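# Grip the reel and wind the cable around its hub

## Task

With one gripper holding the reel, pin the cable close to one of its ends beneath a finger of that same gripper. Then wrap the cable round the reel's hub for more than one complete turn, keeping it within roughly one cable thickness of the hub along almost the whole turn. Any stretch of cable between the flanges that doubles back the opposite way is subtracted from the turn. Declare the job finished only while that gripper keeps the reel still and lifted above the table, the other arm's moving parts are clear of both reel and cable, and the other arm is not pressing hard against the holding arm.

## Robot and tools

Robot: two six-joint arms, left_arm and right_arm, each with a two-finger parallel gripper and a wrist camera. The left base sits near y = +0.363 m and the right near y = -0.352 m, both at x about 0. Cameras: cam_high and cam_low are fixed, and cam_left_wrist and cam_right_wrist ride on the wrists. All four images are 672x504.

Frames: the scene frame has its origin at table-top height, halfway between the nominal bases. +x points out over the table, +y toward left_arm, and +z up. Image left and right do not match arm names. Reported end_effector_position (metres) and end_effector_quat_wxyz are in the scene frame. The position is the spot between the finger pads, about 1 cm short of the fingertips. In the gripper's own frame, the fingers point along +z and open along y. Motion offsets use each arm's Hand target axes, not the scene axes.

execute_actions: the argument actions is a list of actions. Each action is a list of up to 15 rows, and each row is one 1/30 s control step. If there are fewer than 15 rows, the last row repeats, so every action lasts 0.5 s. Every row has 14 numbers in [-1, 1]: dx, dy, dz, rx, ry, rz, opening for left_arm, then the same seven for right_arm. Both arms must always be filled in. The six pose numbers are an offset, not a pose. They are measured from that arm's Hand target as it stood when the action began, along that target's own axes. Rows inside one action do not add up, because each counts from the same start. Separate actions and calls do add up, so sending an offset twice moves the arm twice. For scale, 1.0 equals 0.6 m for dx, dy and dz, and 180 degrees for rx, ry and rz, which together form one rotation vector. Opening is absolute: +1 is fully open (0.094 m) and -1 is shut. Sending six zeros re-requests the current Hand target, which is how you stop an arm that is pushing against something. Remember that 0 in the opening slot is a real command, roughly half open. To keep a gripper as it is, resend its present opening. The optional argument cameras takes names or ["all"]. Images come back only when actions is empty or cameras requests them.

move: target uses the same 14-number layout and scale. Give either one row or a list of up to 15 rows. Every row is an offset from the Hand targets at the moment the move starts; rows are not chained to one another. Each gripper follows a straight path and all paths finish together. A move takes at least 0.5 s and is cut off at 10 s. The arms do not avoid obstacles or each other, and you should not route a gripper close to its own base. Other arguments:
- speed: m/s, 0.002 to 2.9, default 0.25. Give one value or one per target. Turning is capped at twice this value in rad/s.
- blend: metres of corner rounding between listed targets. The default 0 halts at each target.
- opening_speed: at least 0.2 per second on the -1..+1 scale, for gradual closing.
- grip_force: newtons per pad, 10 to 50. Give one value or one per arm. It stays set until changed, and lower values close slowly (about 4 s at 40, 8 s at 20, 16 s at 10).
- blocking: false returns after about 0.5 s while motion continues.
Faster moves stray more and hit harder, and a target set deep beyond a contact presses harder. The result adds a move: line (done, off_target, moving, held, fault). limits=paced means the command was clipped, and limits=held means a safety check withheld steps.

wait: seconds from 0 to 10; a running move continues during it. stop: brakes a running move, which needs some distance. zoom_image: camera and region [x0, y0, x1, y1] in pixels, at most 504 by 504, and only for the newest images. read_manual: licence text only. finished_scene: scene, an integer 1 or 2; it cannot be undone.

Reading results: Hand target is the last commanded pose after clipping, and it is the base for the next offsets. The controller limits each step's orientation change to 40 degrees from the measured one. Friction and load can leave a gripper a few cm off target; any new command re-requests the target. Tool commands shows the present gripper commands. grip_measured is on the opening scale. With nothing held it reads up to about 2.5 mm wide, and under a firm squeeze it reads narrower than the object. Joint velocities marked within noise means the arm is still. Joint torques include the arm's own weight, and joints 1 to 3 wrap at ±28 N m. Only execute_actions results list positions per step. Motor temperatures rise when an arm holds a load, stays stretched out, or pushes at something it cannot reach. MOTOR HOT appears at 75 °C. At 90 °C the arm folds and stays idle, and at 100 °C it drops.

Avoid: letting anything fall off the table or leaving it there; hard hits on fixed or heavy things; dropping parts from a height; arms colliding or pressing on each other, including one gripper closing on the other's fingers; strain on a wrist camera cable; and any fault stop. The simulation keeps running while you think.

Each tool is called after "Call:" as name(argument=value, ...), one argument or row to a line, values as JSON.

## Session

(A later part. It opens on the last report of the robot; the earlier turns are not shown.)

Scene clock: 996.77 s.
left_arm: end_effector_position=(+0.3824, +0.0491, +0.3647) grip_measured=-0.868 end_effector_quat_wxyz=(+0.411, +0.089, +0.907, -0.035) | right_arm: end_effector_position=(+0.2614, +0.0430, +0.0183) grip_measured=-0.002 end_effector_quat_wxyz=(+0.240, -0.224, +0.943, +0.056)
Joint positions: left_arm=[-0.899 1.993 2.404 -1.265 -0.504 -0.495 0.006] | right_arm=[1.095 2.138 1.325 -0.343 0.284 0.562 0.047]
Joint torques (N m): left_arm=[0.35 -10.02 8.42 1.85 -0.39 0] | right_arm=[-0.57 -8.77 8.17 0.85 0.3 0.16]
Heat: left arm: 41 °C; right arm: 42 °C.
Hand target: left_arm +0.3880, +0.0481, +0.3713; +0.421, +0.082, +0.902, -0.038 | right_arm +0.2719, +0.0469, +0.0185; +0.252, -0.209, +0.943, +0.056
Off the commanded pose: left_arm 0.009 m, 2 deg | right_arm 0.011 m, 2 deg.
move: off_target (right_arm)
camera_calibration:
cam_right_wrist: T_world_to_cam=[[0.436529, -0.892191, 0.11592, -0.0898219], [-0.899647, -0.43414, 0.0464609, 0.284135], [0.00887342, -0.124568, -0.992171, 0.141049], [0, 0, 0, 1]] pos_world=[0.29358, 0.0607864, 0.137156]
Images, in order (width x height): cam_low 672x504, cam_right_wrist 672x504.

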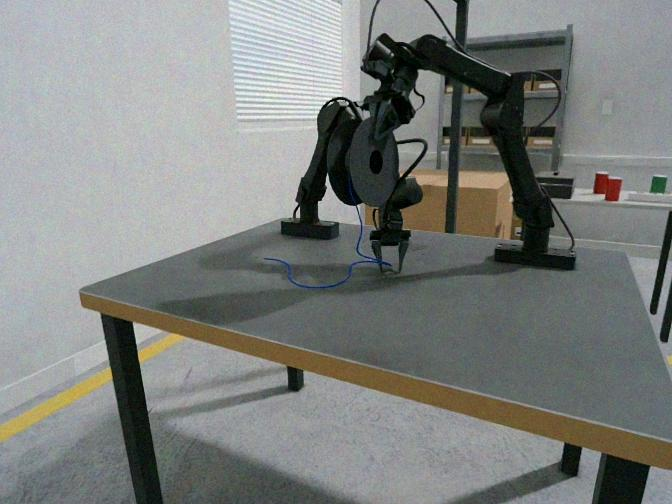

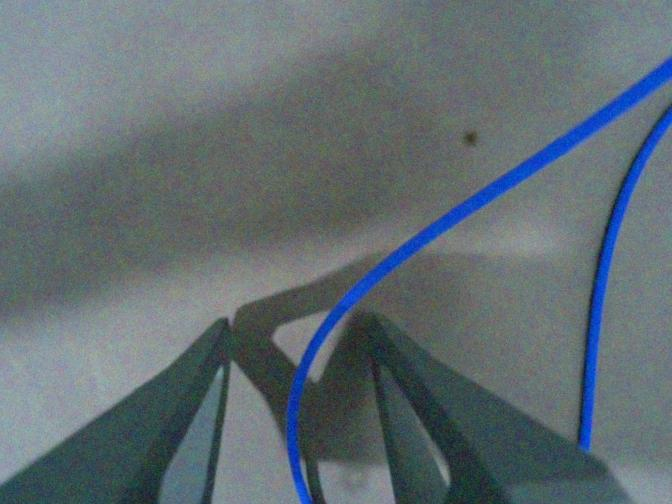

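Call:
move(
  target=[
    [0,0,0,0,0,0,-1,-0.0063,-0.0024,0.011,0,0,0,0.0],
    [0,0,0,0,0,0,-1,-0.0063,-0.0024,0.011,0,0,0,-1.0],
  ],
  speed=0.1,
  opening_speed=1.0,
  cameras=["cam_low","cam_right_wrist"],
)

Scene clock: 1004.53 s.
left_arm: end_effector_position=(+0.3823, +0.0491, +0.3647) grip_measured=-0.868 end_effector_quat_wxyz=(+0.411, +0.089, +0.907, -0.035) | right_arm: end_effector_position=(+0.2704, +0.0473, +0.0182) grip_measured=-0.954 end_effector_quat_wxyz=(+0.247, -0.216, +0.943, +0.061)
Joint positions: left_arm=[-0.899 1.993 2.404 -1.265 -0.504 -0.495 0.006] | right_arm=[1.083 2.156 1.347 -0.328 0.285 0.563 0.002]
Joint torques (N m): left_arm=[0.28 -9.99 8.49 1.84 -0.39 -0.02] | right_arm=[-0.98 -8.79 8.17 0.8 0.28 0.02]
Motor temperatures (°C): left_arm=[28 41 41 41 28 27 31] | right_arm=[27 41 41 41 29 28 28]
Heat: left arm: 41 °C; right arm: 41 °C.
Hand target: left_arm +0.3880, +0.0481, +0.3713; +0.421, +0.082, +0.902, -0.038 | right_arm +0.2786, +0.0484, +0.0148; +0.253, -0.209, +0.943, +0.056
Off the commanded pose: left_arm 0.009 m, 2 deg | right_arm 0.009 m, 1 deg.
move: done
camera_calibration:
cam_right_wrist: T_world_to_cam=[[0.423944, -0.899554, 0.105237, -0.0859841], [-0.905536, -0.423133, 0.0310321, 0.29544], [0.016614, -0.108451, -0.993963, 0.138607], [0, 0, 0, 1]] pos_world=[0.301681, 0.0626952, 0.137651]
Images, in order (width x height): cam_low 672x504, cam_right_wrist 672x504.

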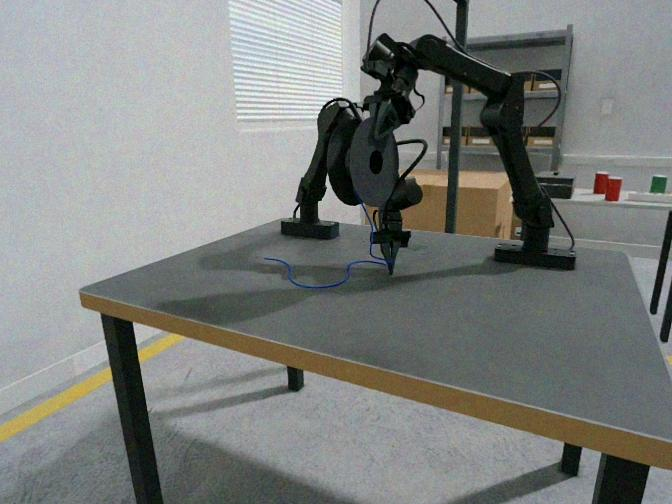

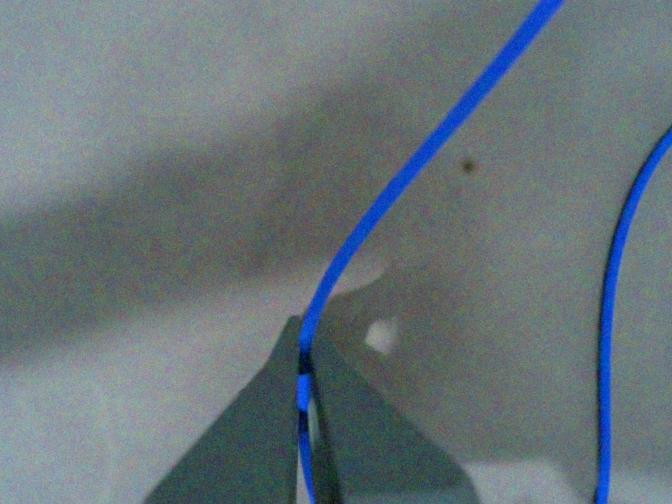

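Call:
move(
  target=[0,0,0,0,0,0,-1,0.0003,0.167,-0.4743,-0.3943,-0.0122,0.2691,-1.0],
  speed=0.2,
  cameras=["all"],
)

Scene clock: 1039.20 s.
left_arm: end_effector_position=(+0.3816, +0.0478, +0.3657) grip_measured=-0.868 end_effector_quat_wxyz=(+0.410, +0.089, +0.907, -0.040) | right_arm: end_effector_position=(+0.1082, +0.0825, +0.2542) grip_measured=-0.954 end_effector_quat_wxyz=(+0.055, +0.066, +0.744, +0.663)
Joint positions: left_arm=[-0.898 1.993 2.409 -1.266 -0.495 -0.495 0.006] | right_arm=[1.278 1.442 0.644 0.681 -0.125 1.562 0.002]
Joint torques (N m): left_arm=[0.27 -10.02 8.01 1.83 -0.5 0.01] | right_arm=[0.72 -6.46 5.71 1.86 0.18 0.01]
Heat: left arm: 41 °C; right arm: 42 °C.
Hand target: left_arm +0.3879, +0.0480, +0.3713; +0.421, +0.081, +0.902, -0.038 | right_arm +0.1072, +0.0790, +0.2611; +0.062, +0.068, +0.734, +0.672
Off the commanded pose: left_arm 0.008 m, 2 deg | right_arm 0.008 m, 2 deg.
move: done
camera_calibration:
cam_left_wrist: T_world_to_cam=[[-0.225647, -0.971483, 0.0728282, 0.097487], [-0.928141, 0.191659, -0.319093, 0.493561], [0.296036, -0.139597, -0.944921, 0.364033], [0, 0, 0, 1]] pos_world=[0.372325, 0.0509296, 0.494375]
cam_right_wrist: T_world_to_cam=[[0.000160738, -0.223383, -0.974731, 0.254261], [-0.930094, -0.358073, 0.0819079, 0.140418], [-0.367322, 0.906578, -0.207825, 0.137628], [0, 0, 0, 1]] pos_world=[0.181115, -0.0176925, 0.264937]

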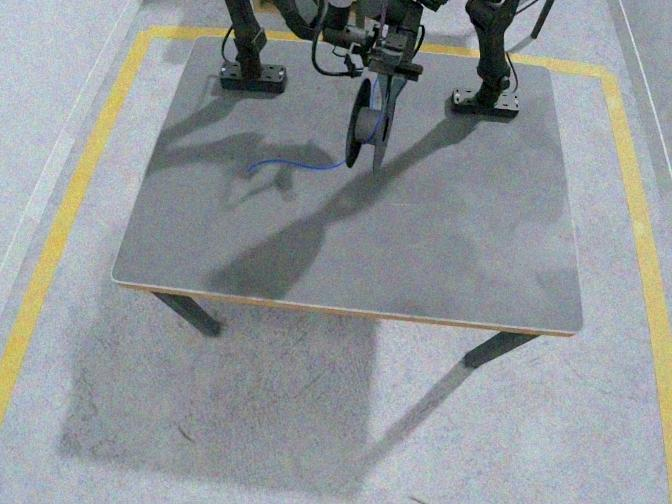

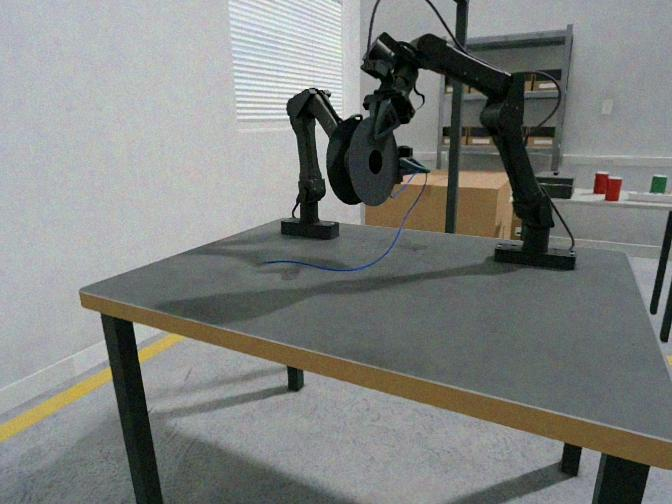

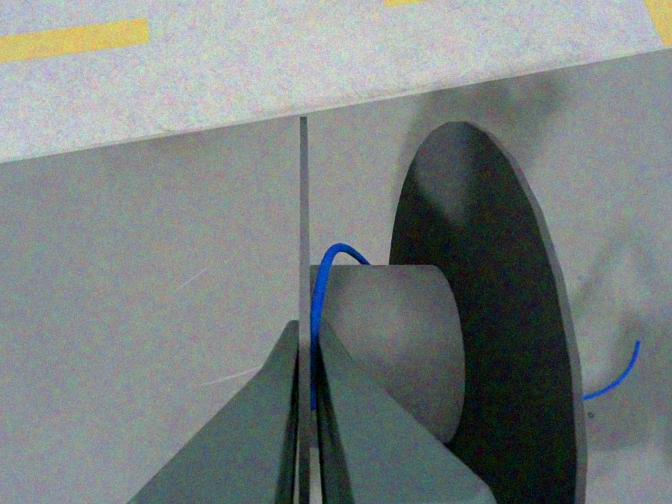

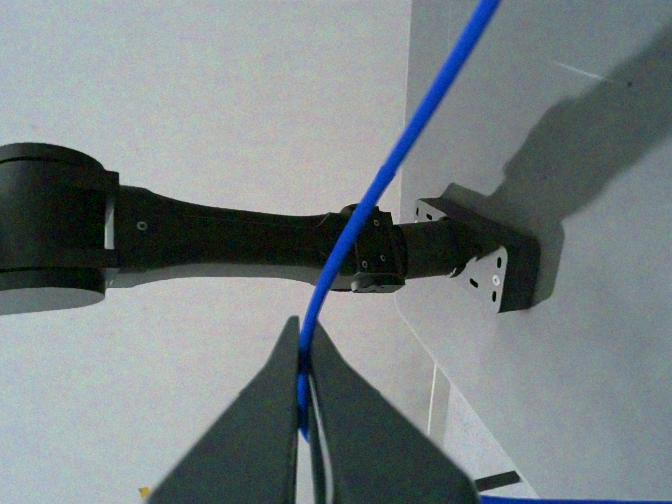

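Call:
zoom_image(
  camera="cam_low",
  region=[290, 80, 450, 280],
)

Call:
zoom_image(
  camera="cam_high",
  region=[310, 30, 430, 190],
)

Call:
zoom_image(
  camera="cam_left_wrist",
  region=[250, 120, 600, 460],
)

Scaled by 2.520 from the camera's 672x504 image, which has a finer 960x720 frame.

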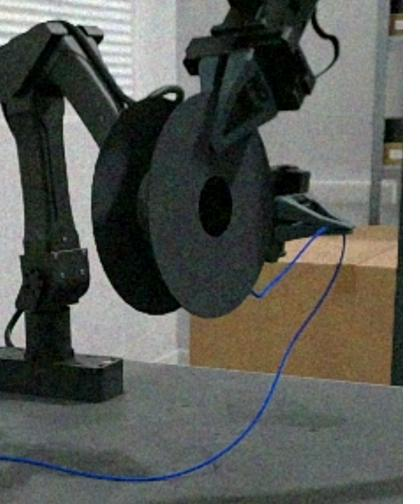

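Scaled by 3.150 from the camera's 672x504 image, which has a finer 960x720 frame.

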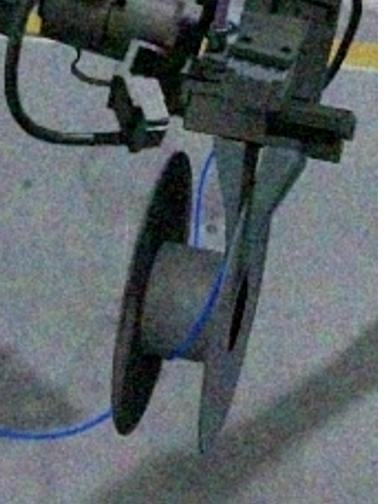

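Scaled by 1.440 from the camera's 672x504 image, which has a finer 960x720 frame.

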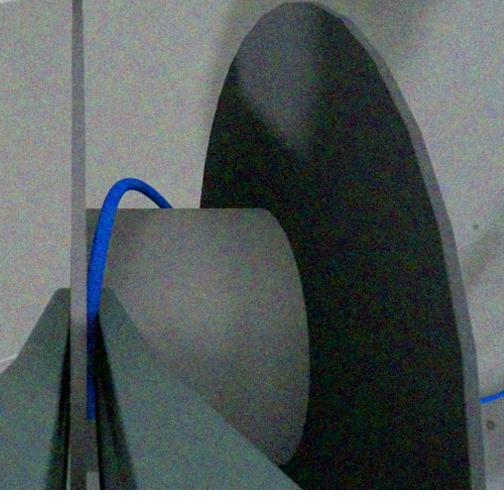

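Call:
move(
  target=[0,0,0,0,0,0,-1,0.0486,0.0068,0.0088,0,0,0,-1.0],
  speed=0.08,
  cameras=["all"],
)

Scene clock: 1050.57 s.
left_arm: end_effector_position=(+0.3810, +0.0485, +0.3649) grip_measured=-0.868 end_effector_quat_wxyz=(+0.408, +0.091, +0.908, -0.038) | right_arm: end_effector_position=(+0.0797, +0.0895, +0.2542) grip_measured=-0.954 end_effector_quat_wxyz=(+0.056, +0.066, +0.744, +0.662)
Joint positions: left_arm=[-0.898 1.993 2.409 -1.271 -0.495 -0.494 0.006] | right_arm=[1.388 1.442 0.644 0.681 -0.015 1.573 0.002]
Joint torques (N m): left_arm=[0.28 -10.04 7.98 1.92 -0.51 0] | right_arm=[0.55 -5.98 7.47 1.7 0.14 -0.02]
Heat: left arm: 41 °C; right arm: 45 °C.
Hand target: left_arm +0.3879, +0.0480, +0.3713; +0.421, +0.082, +0.902, -0.038 | right_arm +0.0796, +0.0898, +0.2648; +0.062, +0.068, +0.734, +0.673
Off the commanded pose: left_arm 0.009 m, 2 deg | right_arm 0.011 m, 2 deg.
move: off_target (right_arm)
camera_calibration:
cam_left_wrist: T_world_to_cam=[[-0.225929, -0.971695, 0.0690296, 0.0995803], [-0.929079, 0.193632, -0.315149, 0.491411], [0.292863, -0.135335, -0.946528, 0.365108], [0, 0, 0, 1]] pos_world=[0.372132, 0.0510206, 0.493579]
cam_right_wrist: T_world_to_cam=[[0.00235521, -0.22435, -0.974506, 0.255618], [-0.930572, -0.357262, 0.0799995, 0.1169], [-0.366102, 0.906659, -0.209615, 0.12111], [0, 0, 0, 1]] pos_world=[0.15252, -0.0106942, 0.265136]

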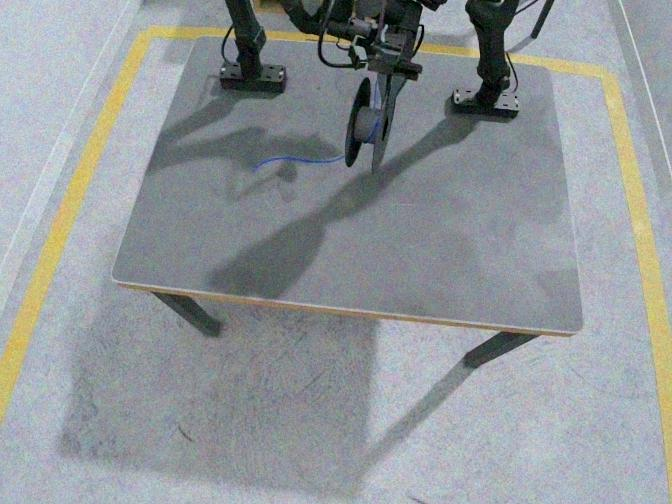

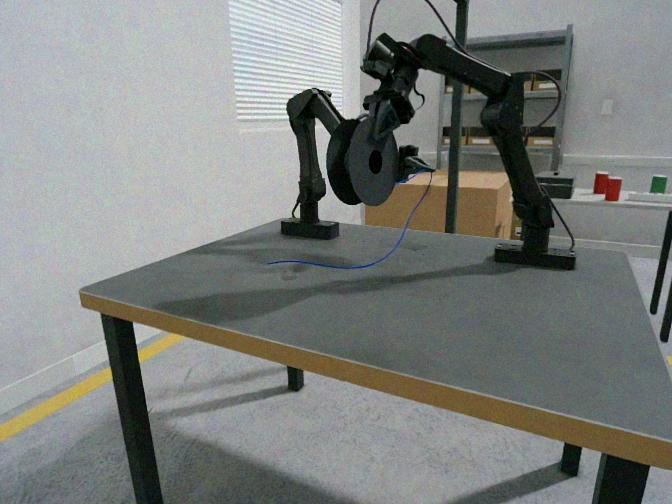

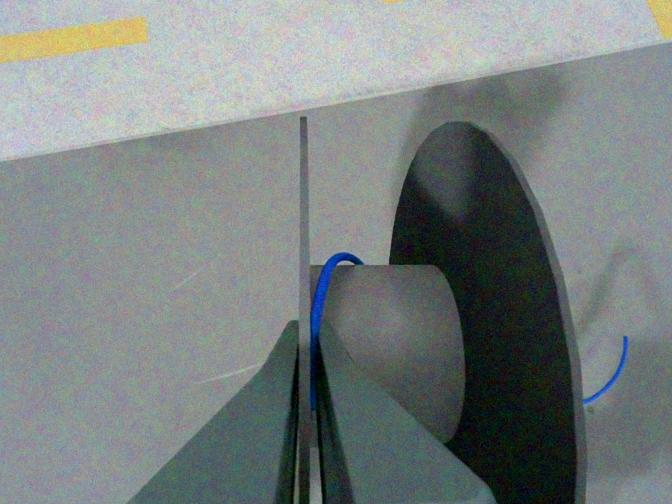

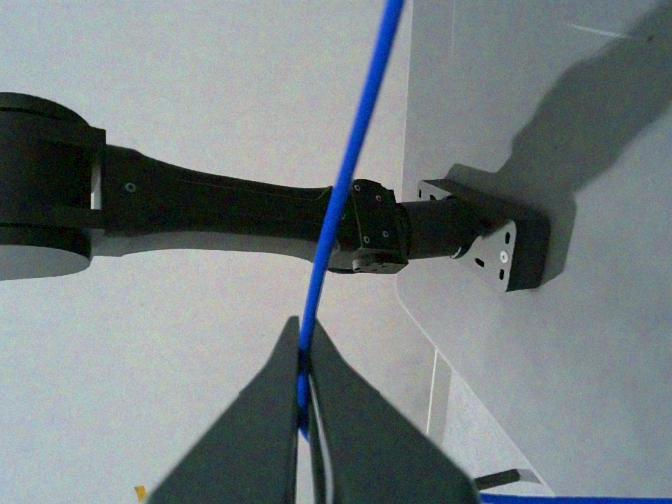

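Call:
zoom_image(
  camera="cam_low",
  region=[310, 90, 450, 230],
)

Call:
zoom_image(
  camera="cam_high",
  region=[320, 50, 420, 180],
)

Scaled by 3.600 from the camera's 672x504 image, which has a finer 960x720 frame.

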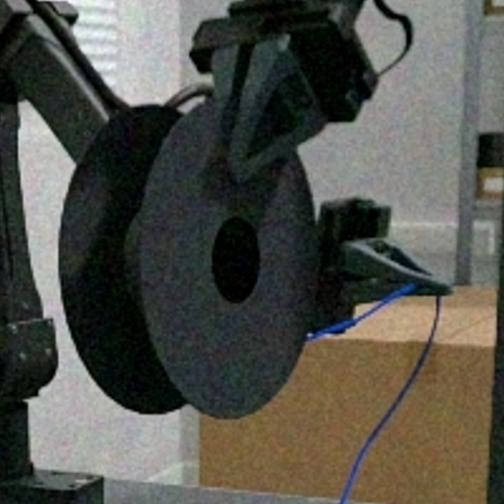

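Scaled by 3.877 from the camera's 672x504 image, which has a finer 960x720 frame.

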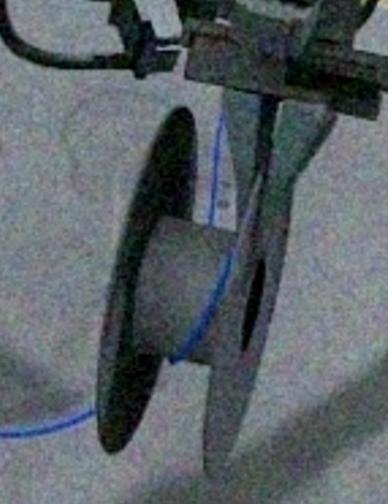

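Call:
move(
  target=[
    [0,0,0,0,0,0,-1,-0.0489,0.1951,-0.092,0.0166,-0.0015,0.0553,-1.0],
    [0,0,0,0,0,0,-1,-0.1822,0.347,-0.1721,0.0164,-0.0037,0.139,-1.0],
  ],
  speed=0.15,
  blend=0.03,
  cameras=["all"],
)

Scene clock: 1130.23 s.
left_arm: end_effector_position=(+0.3810, +0.0485, +0.3649) grip_measured=-0.868 end_effector_quat_wxyz=(+0.408, +0.091, +0.908, -0.038) | right_arm: end_effector_position=(+0.1718, -0.0109, +0.4709) grip_measured=-0.954 end_effector_quat_wxyz=(-0.081, +0.231, +0.723, +0.646)
Joint positions: left_arm=[-0.898 1.993 2.409 -1.271 -0.495 -0.494 0.006] | right_arm=[0.872 1.188 1.402 -0.389 -0.514 1.919 0.002]
Joint torques (N m): left_arm=[0.25 -10 8.06 1.89 -0.48 0] | right_arm=[-0.68 -2.11 9.84 1.38 -0.15 0.09]
Motor temperatures (°C): left_arm=[28 42 41 41 29 27 31] | right_arm=[27 38 43 49 29 28 30]
Heat: left arm: 42 °C; right arm: 49 °C.
Hand target: left_arm +0.3879, +0.0480, +0.3713; +0.421, +0.082, +0.902, -0.038 | right_arm +0.1717, -0.0133, +0.4811; -0.083, +0.231, +0.719, +0.651
Off the commanded pose: left_arm 0.009 m, 2 deg | right_arm 0.011 m, 1 deg.
move: off_target (right_arm)
camera_calibration:
cam_left_wrist: T_world_to_cam=[[-0.225929, -0.971695, 0.0690296, 0.0995803], [-0.929079, 0.193632, -0.315149, 0.491411], [0.292863, -0.135335, -0.946528, 0.365108], [0, 0, 0, 1]] pos_world=[0.372132, 0.0510206, 0.493579]
cam_right_wrist: T_world_to_cam=[[-0.416125, -0.170983, -0.893087, 0.478165], [-0.838829, -0.306948, 0.449609, -0.0398752], [-0.351007, 0.936241, -0.0156972, 0.197742], [0, 0, 0, 1]] pos_world=[0.234936, -0.115616, 0.448075]

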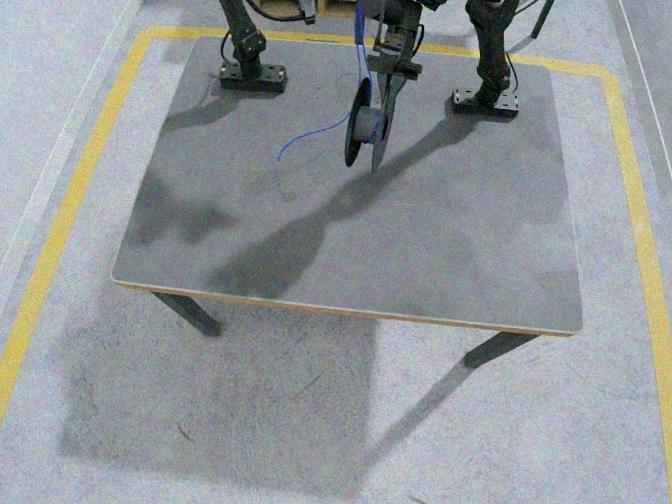

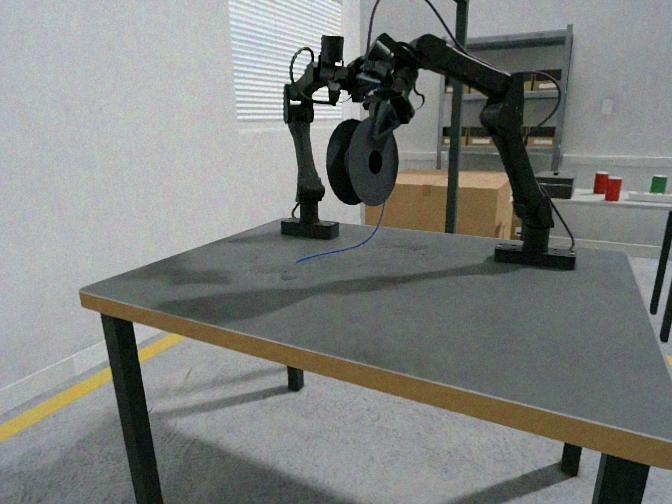

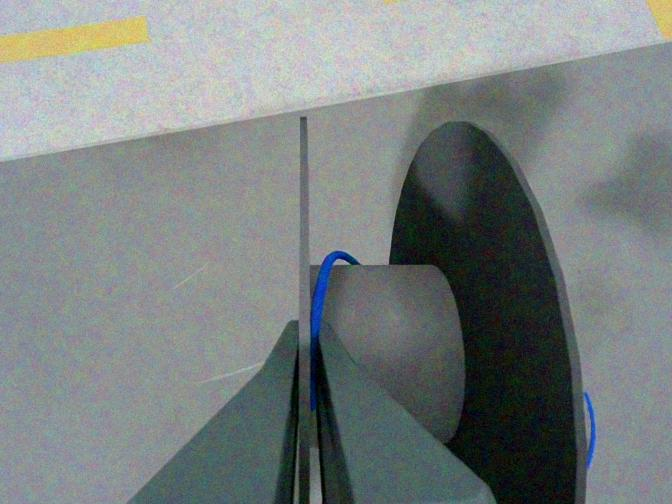

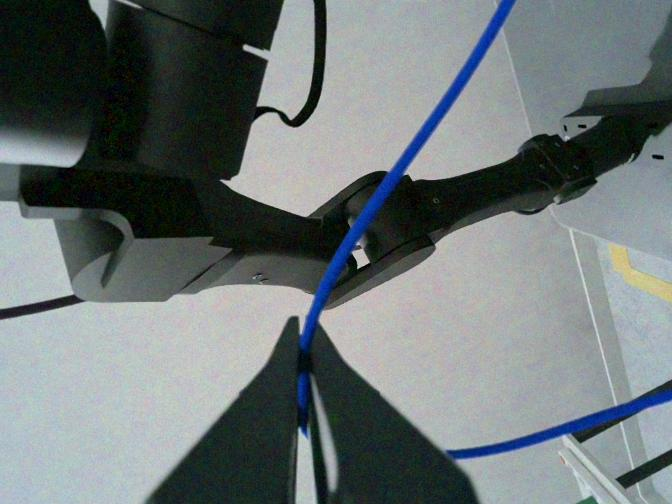

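Call:
zoom_image(
  camera="cam_low",
  region=[310, 20, 450, 220],
)

Call:
zoom_image(
  camera="cam_high",
  region=[320, 30, 420, 180],
)

Scaled by 2.520 from the camera's 672x504 image, which has a finer 960x720 frame.

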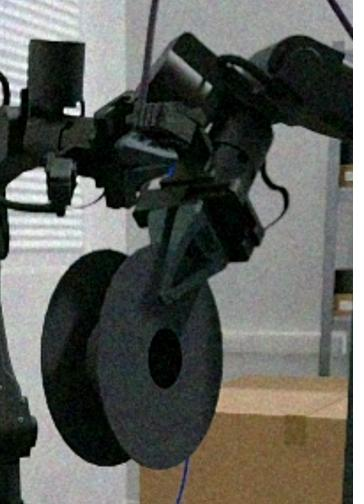

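Scaled by 3.360 from the camera's 672x504 image, which has a finer 960x720 frame.

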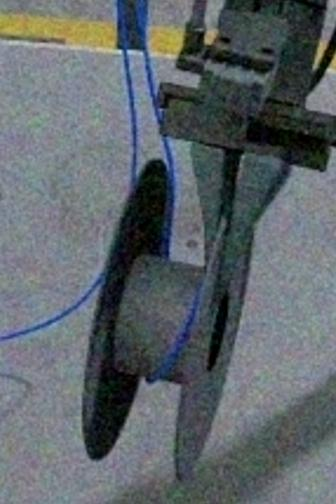

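Call:
move(
  target=[
    [0,0,0,0,0,0,-1,-0.0518,0.0855,-0.0253,0,0,0.0722,-1.0],
    [0,0,0,0,0,0,-1,-0.1657,0.157,-0.028,0,0,0.0722,-1.0],
    [0,0,0,0,0,0,-1,-0.3085,0.2068,-0.0173,0,0,0.0722,-1.0],
  ],
  speed=0.15,
  blend=[0.03,0.04,0],
  cameras=["all"],
)

Scene clock: 1146.93 s.
left_arm: end_effector_position=(+0.3810, +0.0485, +0.3649) grip_measured=-0.868 end_effector_quat_wxyz=(+0.408, +0.091, +0.908, -0.038) | right_arm: end_effector_position=(+0.3871, -0.0579, +0.5133) grip_measured=-0.954 end_effector_quat_wxyz=(-0.157, +0.318, +0.685, +0.636)
Joint positions: left_arm=[-0.898 1.993 2.409 -1.271 -0.495 -0.494 0.006] | right_arm=[0.328 1.904 2.321 -0.7 -1.04 2.002 0.002]
Joint torques (N m): left_arm=[0.24 -10.04 8.05 1.91 -0.49 0.02] | right_arm=[-0.38 -7.47 8.59 1.09 -0.26 -0.1]
Heat: left arm: 42 °C; right arm: 49 °C.
Hand target: left_arm +0.3879, +0.0480, +0.3713; +0.421, +0.082, +0.902, -0.038 | right_arm +0.3871, -0.0591, +0.5163; -0.156, +0.311, +0.688, +0.637
Off the commanded pose: left_arm 0.009 m, 2 deg | right_arm 0.003 m, 1 deg.
move: done
camera_calibration:
cam_left_wrist: T_world_to_cam=[[-0.225929, -0.971695, 0.0690296, 0.0995803], [-0.929079, 0.193632, -0.315149, 0.491411], [0.292863, -0.135335, -0.946528, 0.365108], [0, 0, 0, 1]] pos_world=[0.372132, 0.0510206, 0.493579]
cam_right_wrist: T_world_to_cam=[[-0.618189, -0.102565, -0.779309, 0.621506], [-0.726902, -0.302659, 0.61645, -0.0214842], [-0.299091, 0.947564, 0.112546, 0.232654], [0, 0, 0, 1]] pos_world=[0.438176, -0.163212, 0.471405]

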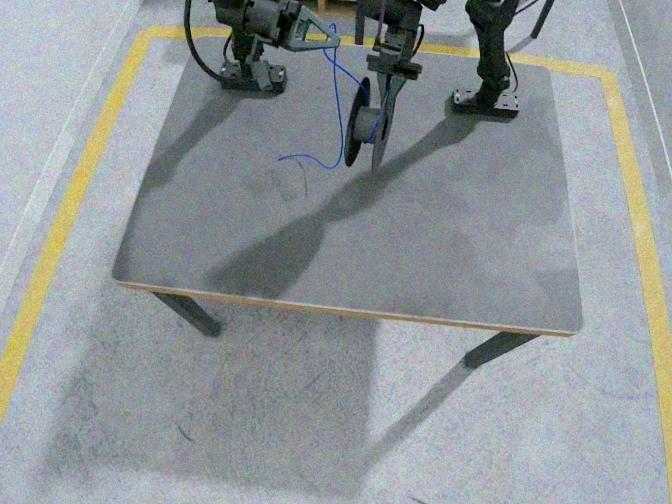

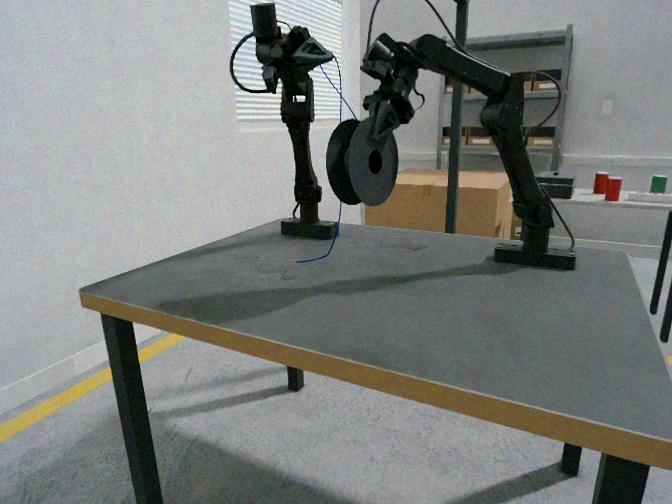

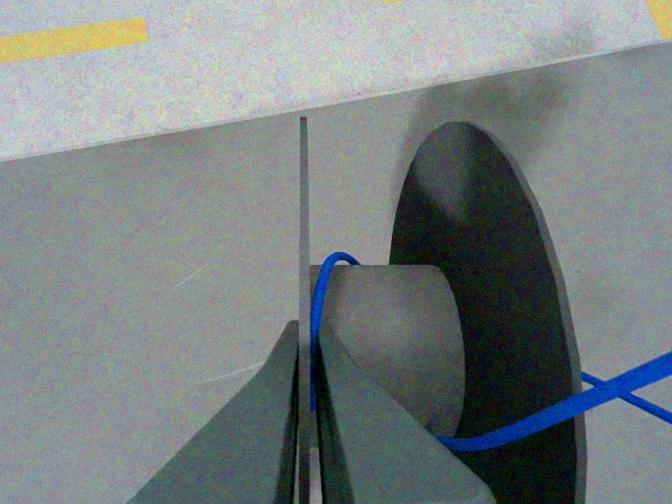

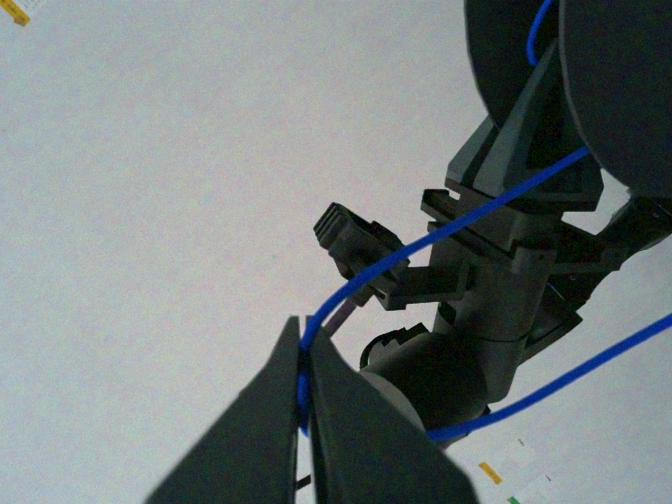

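Call:
move(
  target=[
    [0,0,0,0,0,0,-1,-0.1991,0.0021,0.0255,0,0,0,-1.0],
    [0,0,0,0,0,0,-1,-0.3542,-0.0876,0.0994,0,0,0,-1.0],
    [0,0,0,0,0,0,-1,-0.3843,-0.2695,0.1478,0,0,0,-1.0],
  ],
  speed=0.15,
  blend=[0.03,0.03,0],
  cameras=["all"],
)

Scene clock: 1163.13 s.
left_arm: end_effector_position=(+0.3816, +0.0471, +0.3594) grip_measured=-0.868 end_effector_quat_wxyz=(+0.402, +0.094, +0.910, -0.035) | right_arm: end_effector_position=(+0.4784, -0.0232, +0.2276) grip_measured=-0.954 end_effector_quat_wxyz=(-0.164, +0.310, +0.691, +0.632)
Joint positions: left_arm=[-0.898 2.003 2.409 -1.276 -0.492 -0.494 0.006] | right_arm=[0.332 2.193 1.569 0.322 -1.056 1.983 0.002]
Joint torques (N m): left_arm=[0.32 -10.95 8.02 1.92 -0.53 -0.03] | right_arm=[-0.05 -14.09 5.56 1.36 -0.01 0.08]
Heat: left arm: 42 °C; right arm: 48 °C.
Hand target: left_arm +0.3879, +0.0480, +0.3713; +0.421, +0.082, +0.902, -0.038 | right_arm +0.4768, -0.0248, +0.2370; -0.156, +0.311, +0.688, +0.637
Off the commanded pose: left_arm 0.014 m, 3 deg | right_arm 0.010 m, 1 deg.
move: off_target (left_arm)
camera_calibration:
cam_left_wrist: T_world_to_cam=[[-0.227683, -0.971807, 0.0612591, 0.102125], [-0.932007, 0.199274, -0.302742, 0.486906], [0.282, -0.126023, -0.951102, 0.364884], [0, 0, 0, 1]] pos_world=[0.374155, 0.048202, 0.488193]
cam_right_wrist: T_world_to_cam=[[-0.616429, -0.120665, -0.77811, 0.457254], [-0.719141, -0.316206, 0.618748, 0.22699], [-0.320705, 0.940985, 0.108143, 0.270447], [0, 0, 0, 1]] pos_world=[0.531836, -0.127536, 0.186097]

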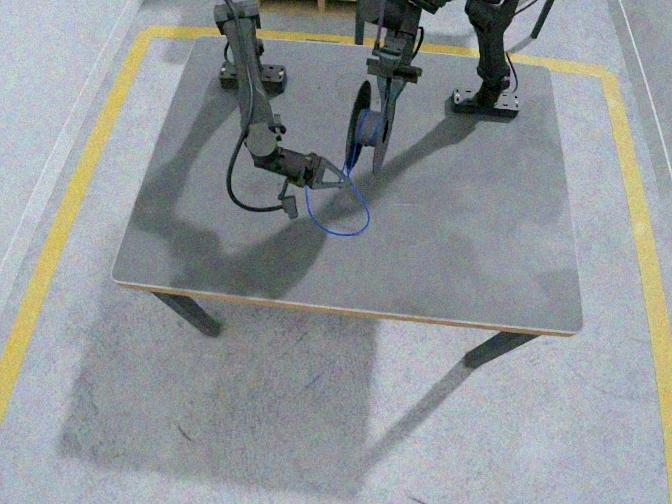

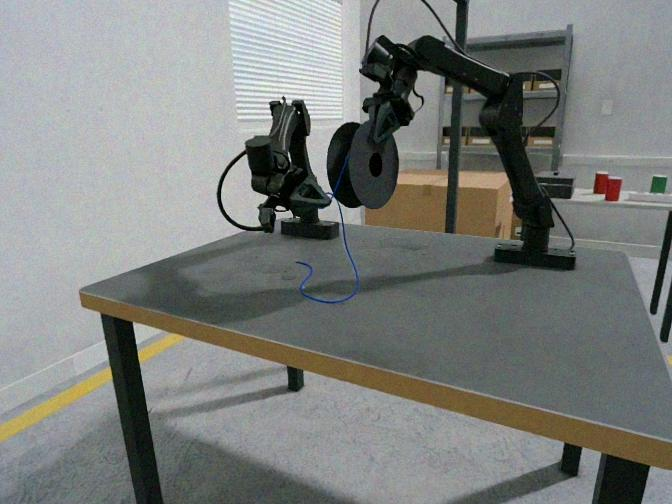

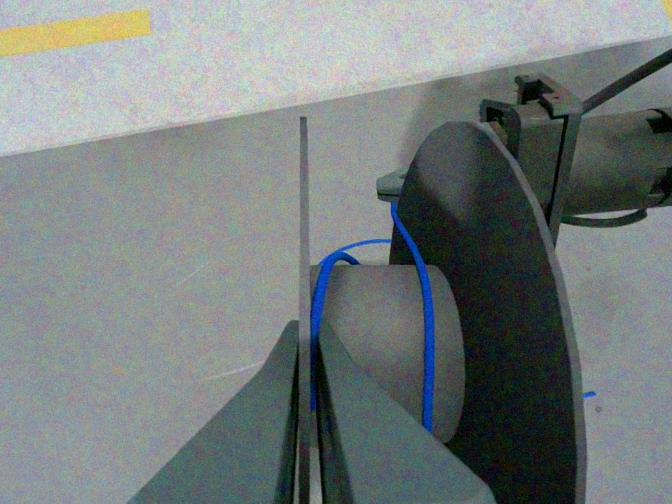

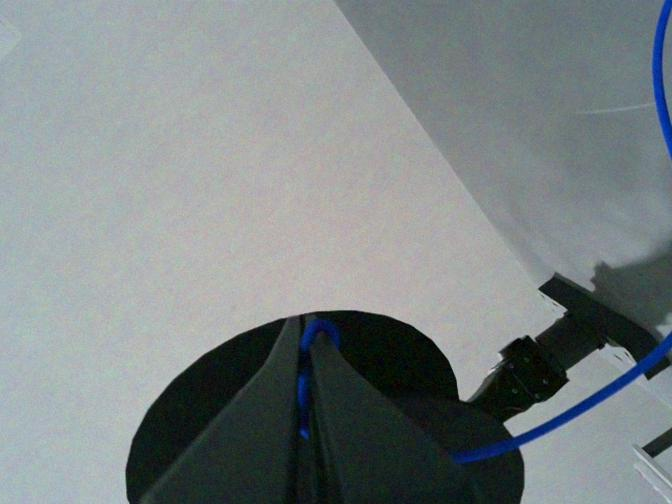

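Call:
move(
  target=[
    [0,0,0,0,0,0,-1,0.0272,0.0835,-0.0117,0,0,0,-1.0],
    [0,0,0,0,0,0,-1,0.0272,0.0835,-0.0117,0,0,0,-0.55],
  ],
  speed=0.1,
  opening_speed=0.5,
  cameras=["all"],
)

Scene clock: 1198.67 s.
left_arm: end_effector_position=(+0.3816, +0.0471, +0.3594) grip_measured=-0.868 end_effector_quat_wxyz=(+0.402, +0.094, +0.910, -0.035) | right_arm: end_effector_position=(+0.4932, -0.0253, +0.2649) grip_measured=-0.552 end_effector_quat_wxyz=(-0.168, +0.324, +0.688, +0.627)
Joint positions: left_arm=[-0.898 2.003 2.409 -1.276 -0.492 -0.494 0.006] | right_arm=[0.32 2.193 1.738 0.13 -1.056 1.987 0.021]
Joint torques (N m): left_arm=[0.23 -10.97 8.05 1.91 -0.53 -0.02] | right_arm=[-0.43 -14.15 10.21 1.07 -0.16 -0.08]
Motor temperatures (°C): left_arm=[28 40 41 41 29 27 31] | right_arm=[27 44 43 47 29 28 30]
Heat: left arm: 41 °C; right arm: 47 °C.
Hand target: left_arm +0.3879, +0.0480, +0.3713; +0.421, +0.082, +0.902, -0.038 | right_arm +0.4946, -0.0282, +0.2871; -0.156, +0.311, +0.688, +0.637
Off the commanded pose: left_arm 0.014 m, 3 deg | right_arm 0.022 m, 2 deg.
move: off_target (left_arm, right_arm); target 2's new opening was sent with right_arm's hand 0.022 m and 2 deg from that target
camera_calibration:
cam_left_wrist: T_world_to_cam=[[-0.227683, -0.971807, 0.0612591, 0.102125], [-0.932007, 0.199274, -0.302742, 0.486906], [0.282, -0.126023, -0.951102, 0.364884], [0, 0, 0, 1]] pos_world=[0.374155, 0.048202, 0.488193]
cam_right_wrist: T_world_to_cam=[[-0.638089, -0.117595, -0.76093, 0.501365], [-0.706684, -0.302904, 0.639411, 0.202623], [-0.30568, 0.945738, 0.110178, 0.265367], [0, 0, 0, 1]] pos_world=[0.544224, -0.130634, 0.222706]

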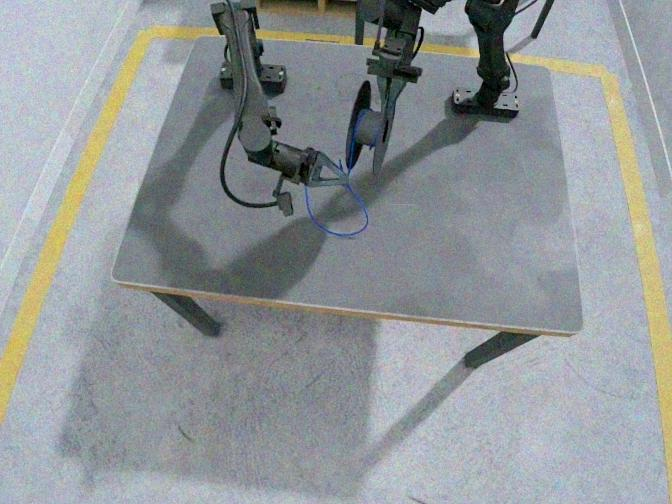

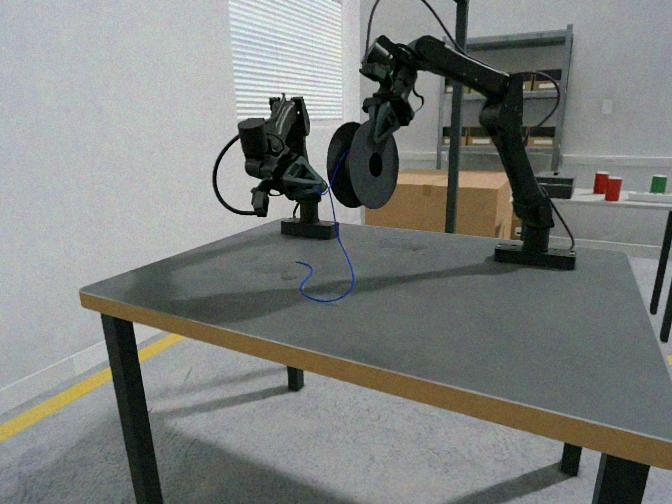

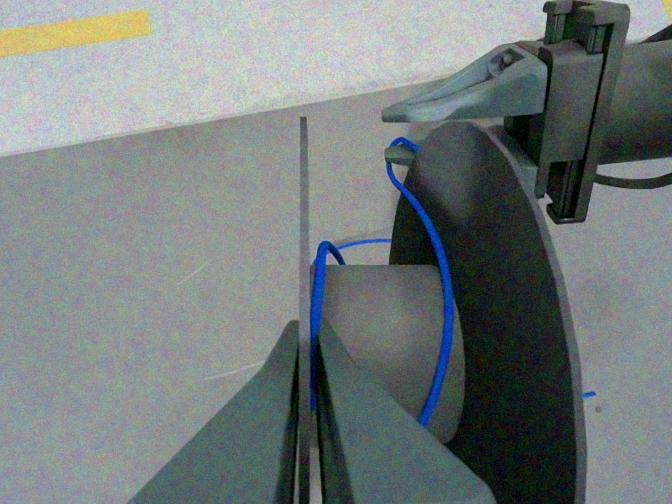

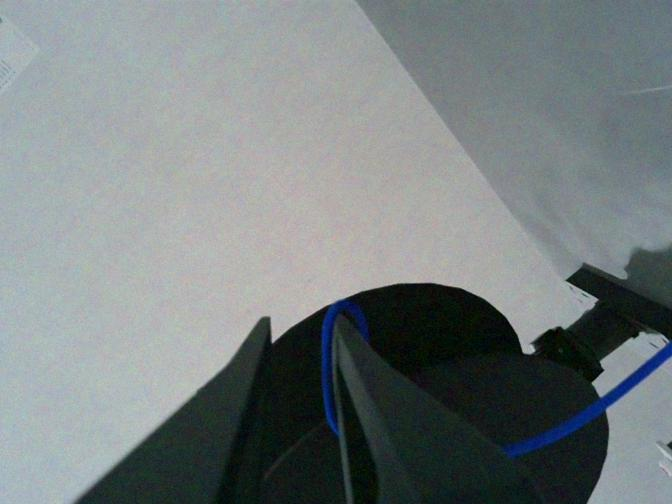

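Call:
move(
  target=[0,0,0,0,0,0,-1,0,0,-0.25,0,0,0,-0.55],
  speed=0.12,
  cameras=["all"],
)

Scene clock: 1204.97 s.
left_arm: end_effector_position=(+0.3816, +0.0471, +0.3594) grip_measured=-0.868 end_effector_quat_wxyz=(+0.402, +0.094, +0.910, -0.035) | right_arm: end_effector_position=(+0.4716, -0.1756, +0.2868) grip_measured=-0.552 end_effector_quat_wxyz=(-0.165, +0.332, +0.684, +0.629)
Joint positions: left_arm=[-0.898 2.003 2.409 -1.276 -0.492 -0.494 0.006] | right_arm=[0.008 2.014 1.635 -0.296 -1.319 1.621 0.021]
Joint torques (N m): left_arm=[0.31 -10.97 7.98 1.91 -0.52 0] | right_arm=[0.06 -12.57 9.76 0.79 -0.52 -0.14]
Heat: left arm: 41 °C; right arm: 47 °C.
Hand target: left_arm +0.3879, +0.0480, +0.3713; +0.421, +0.082, +0.902, -0.038 | right_arm +0.4673, -0.1742, +0.3079; -0.156, +0.311, +0.688, +0.637
Off the commanded pose: left_arm 0.014 m, 3 deg | right_arm 0.022 m, 3 deg.
move: off_target (left_arm, right_arm)
camera_calibration:
cam_left_wrist: T_world_to_cam=[[-0.227683, -0.971807, 0.0612591, 0.102125], [-0.932007, 0.199274, -0.302742, 0.486906], [0.282, -0.126023, -0.951102, 0.364884], [0, 0, 0, 1]] pos_world=[0.374155, 0.048202, 0.488193]
cam_right_wrist: T_world_to_cam=[[-0.644861, -0.102767, -0.75736, 0.491409], [-0.708567, -0.291075, 0.642812, 0.129845], [-0.286509, 0.951165, 0.114885, 0.389008], [0, 0, 0, 1]] pos_world=[0.520348, -0.281716, 0.244016]

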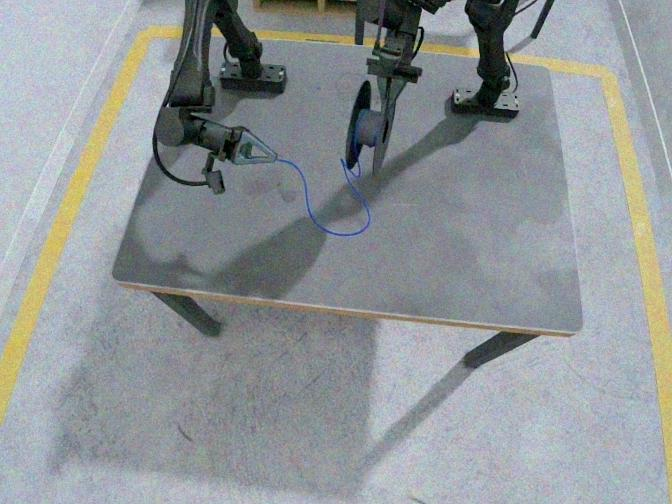

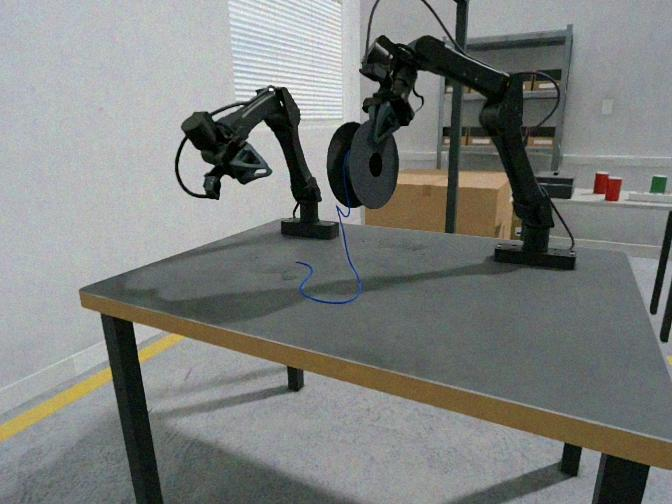

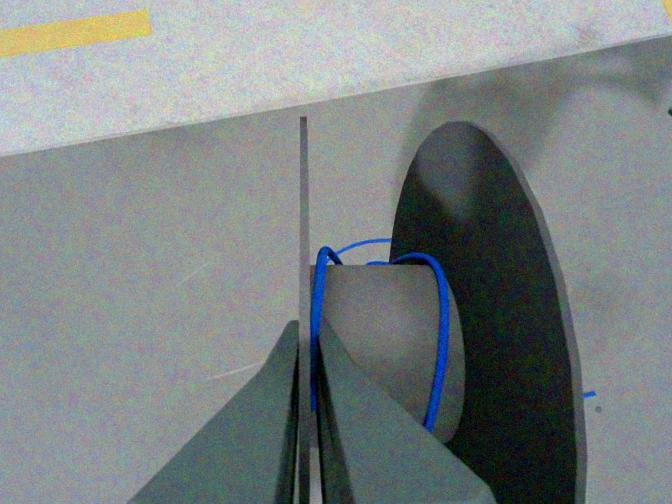

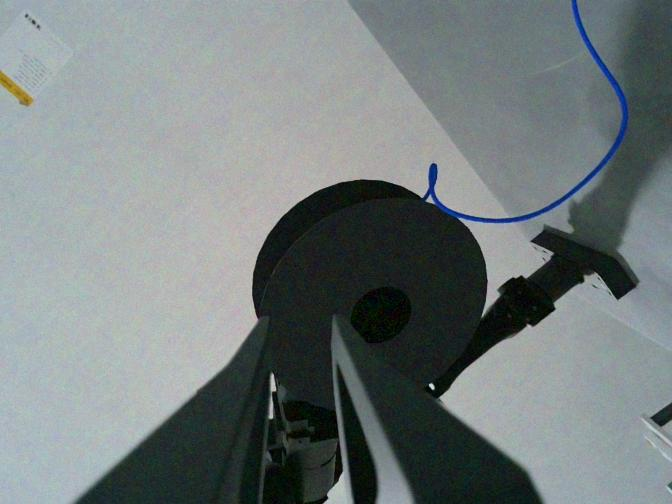

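Call:
zoom_image(
  camera="cam_low",
  region=[270, 110, 420, 320],
)

Call:
zoom_image(
  camera="cam_high",
  region=[260, 60, 420, 250],
)

Call:
zoom_image(
  camera="cam_right_wrist",
  region=[240, 100, 640, 400],
)

Scaled by 2.400 from the camera's 672x504 image, which has a finer 960x720 frame.

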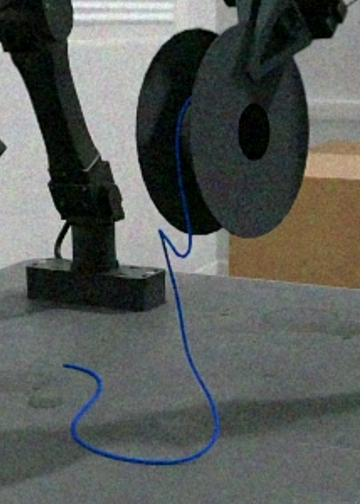

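Scaled by 2.653 from the camera's 672x504 image, which has a finer 960x720 frame.

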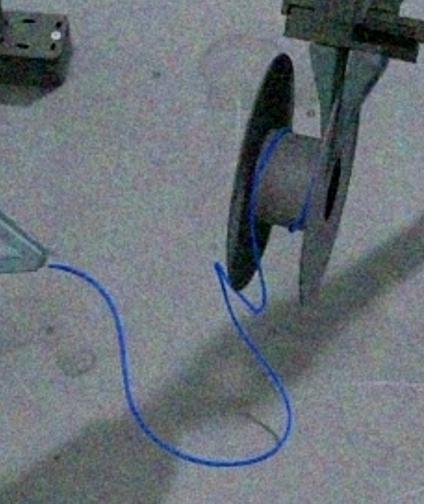

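Scaled by 1.260 from the camera's 672x504 image, which has a finer 960x720 frame.

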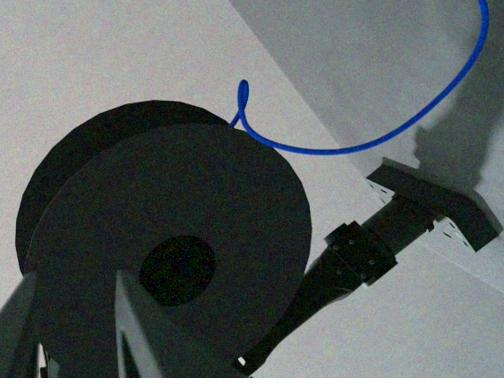

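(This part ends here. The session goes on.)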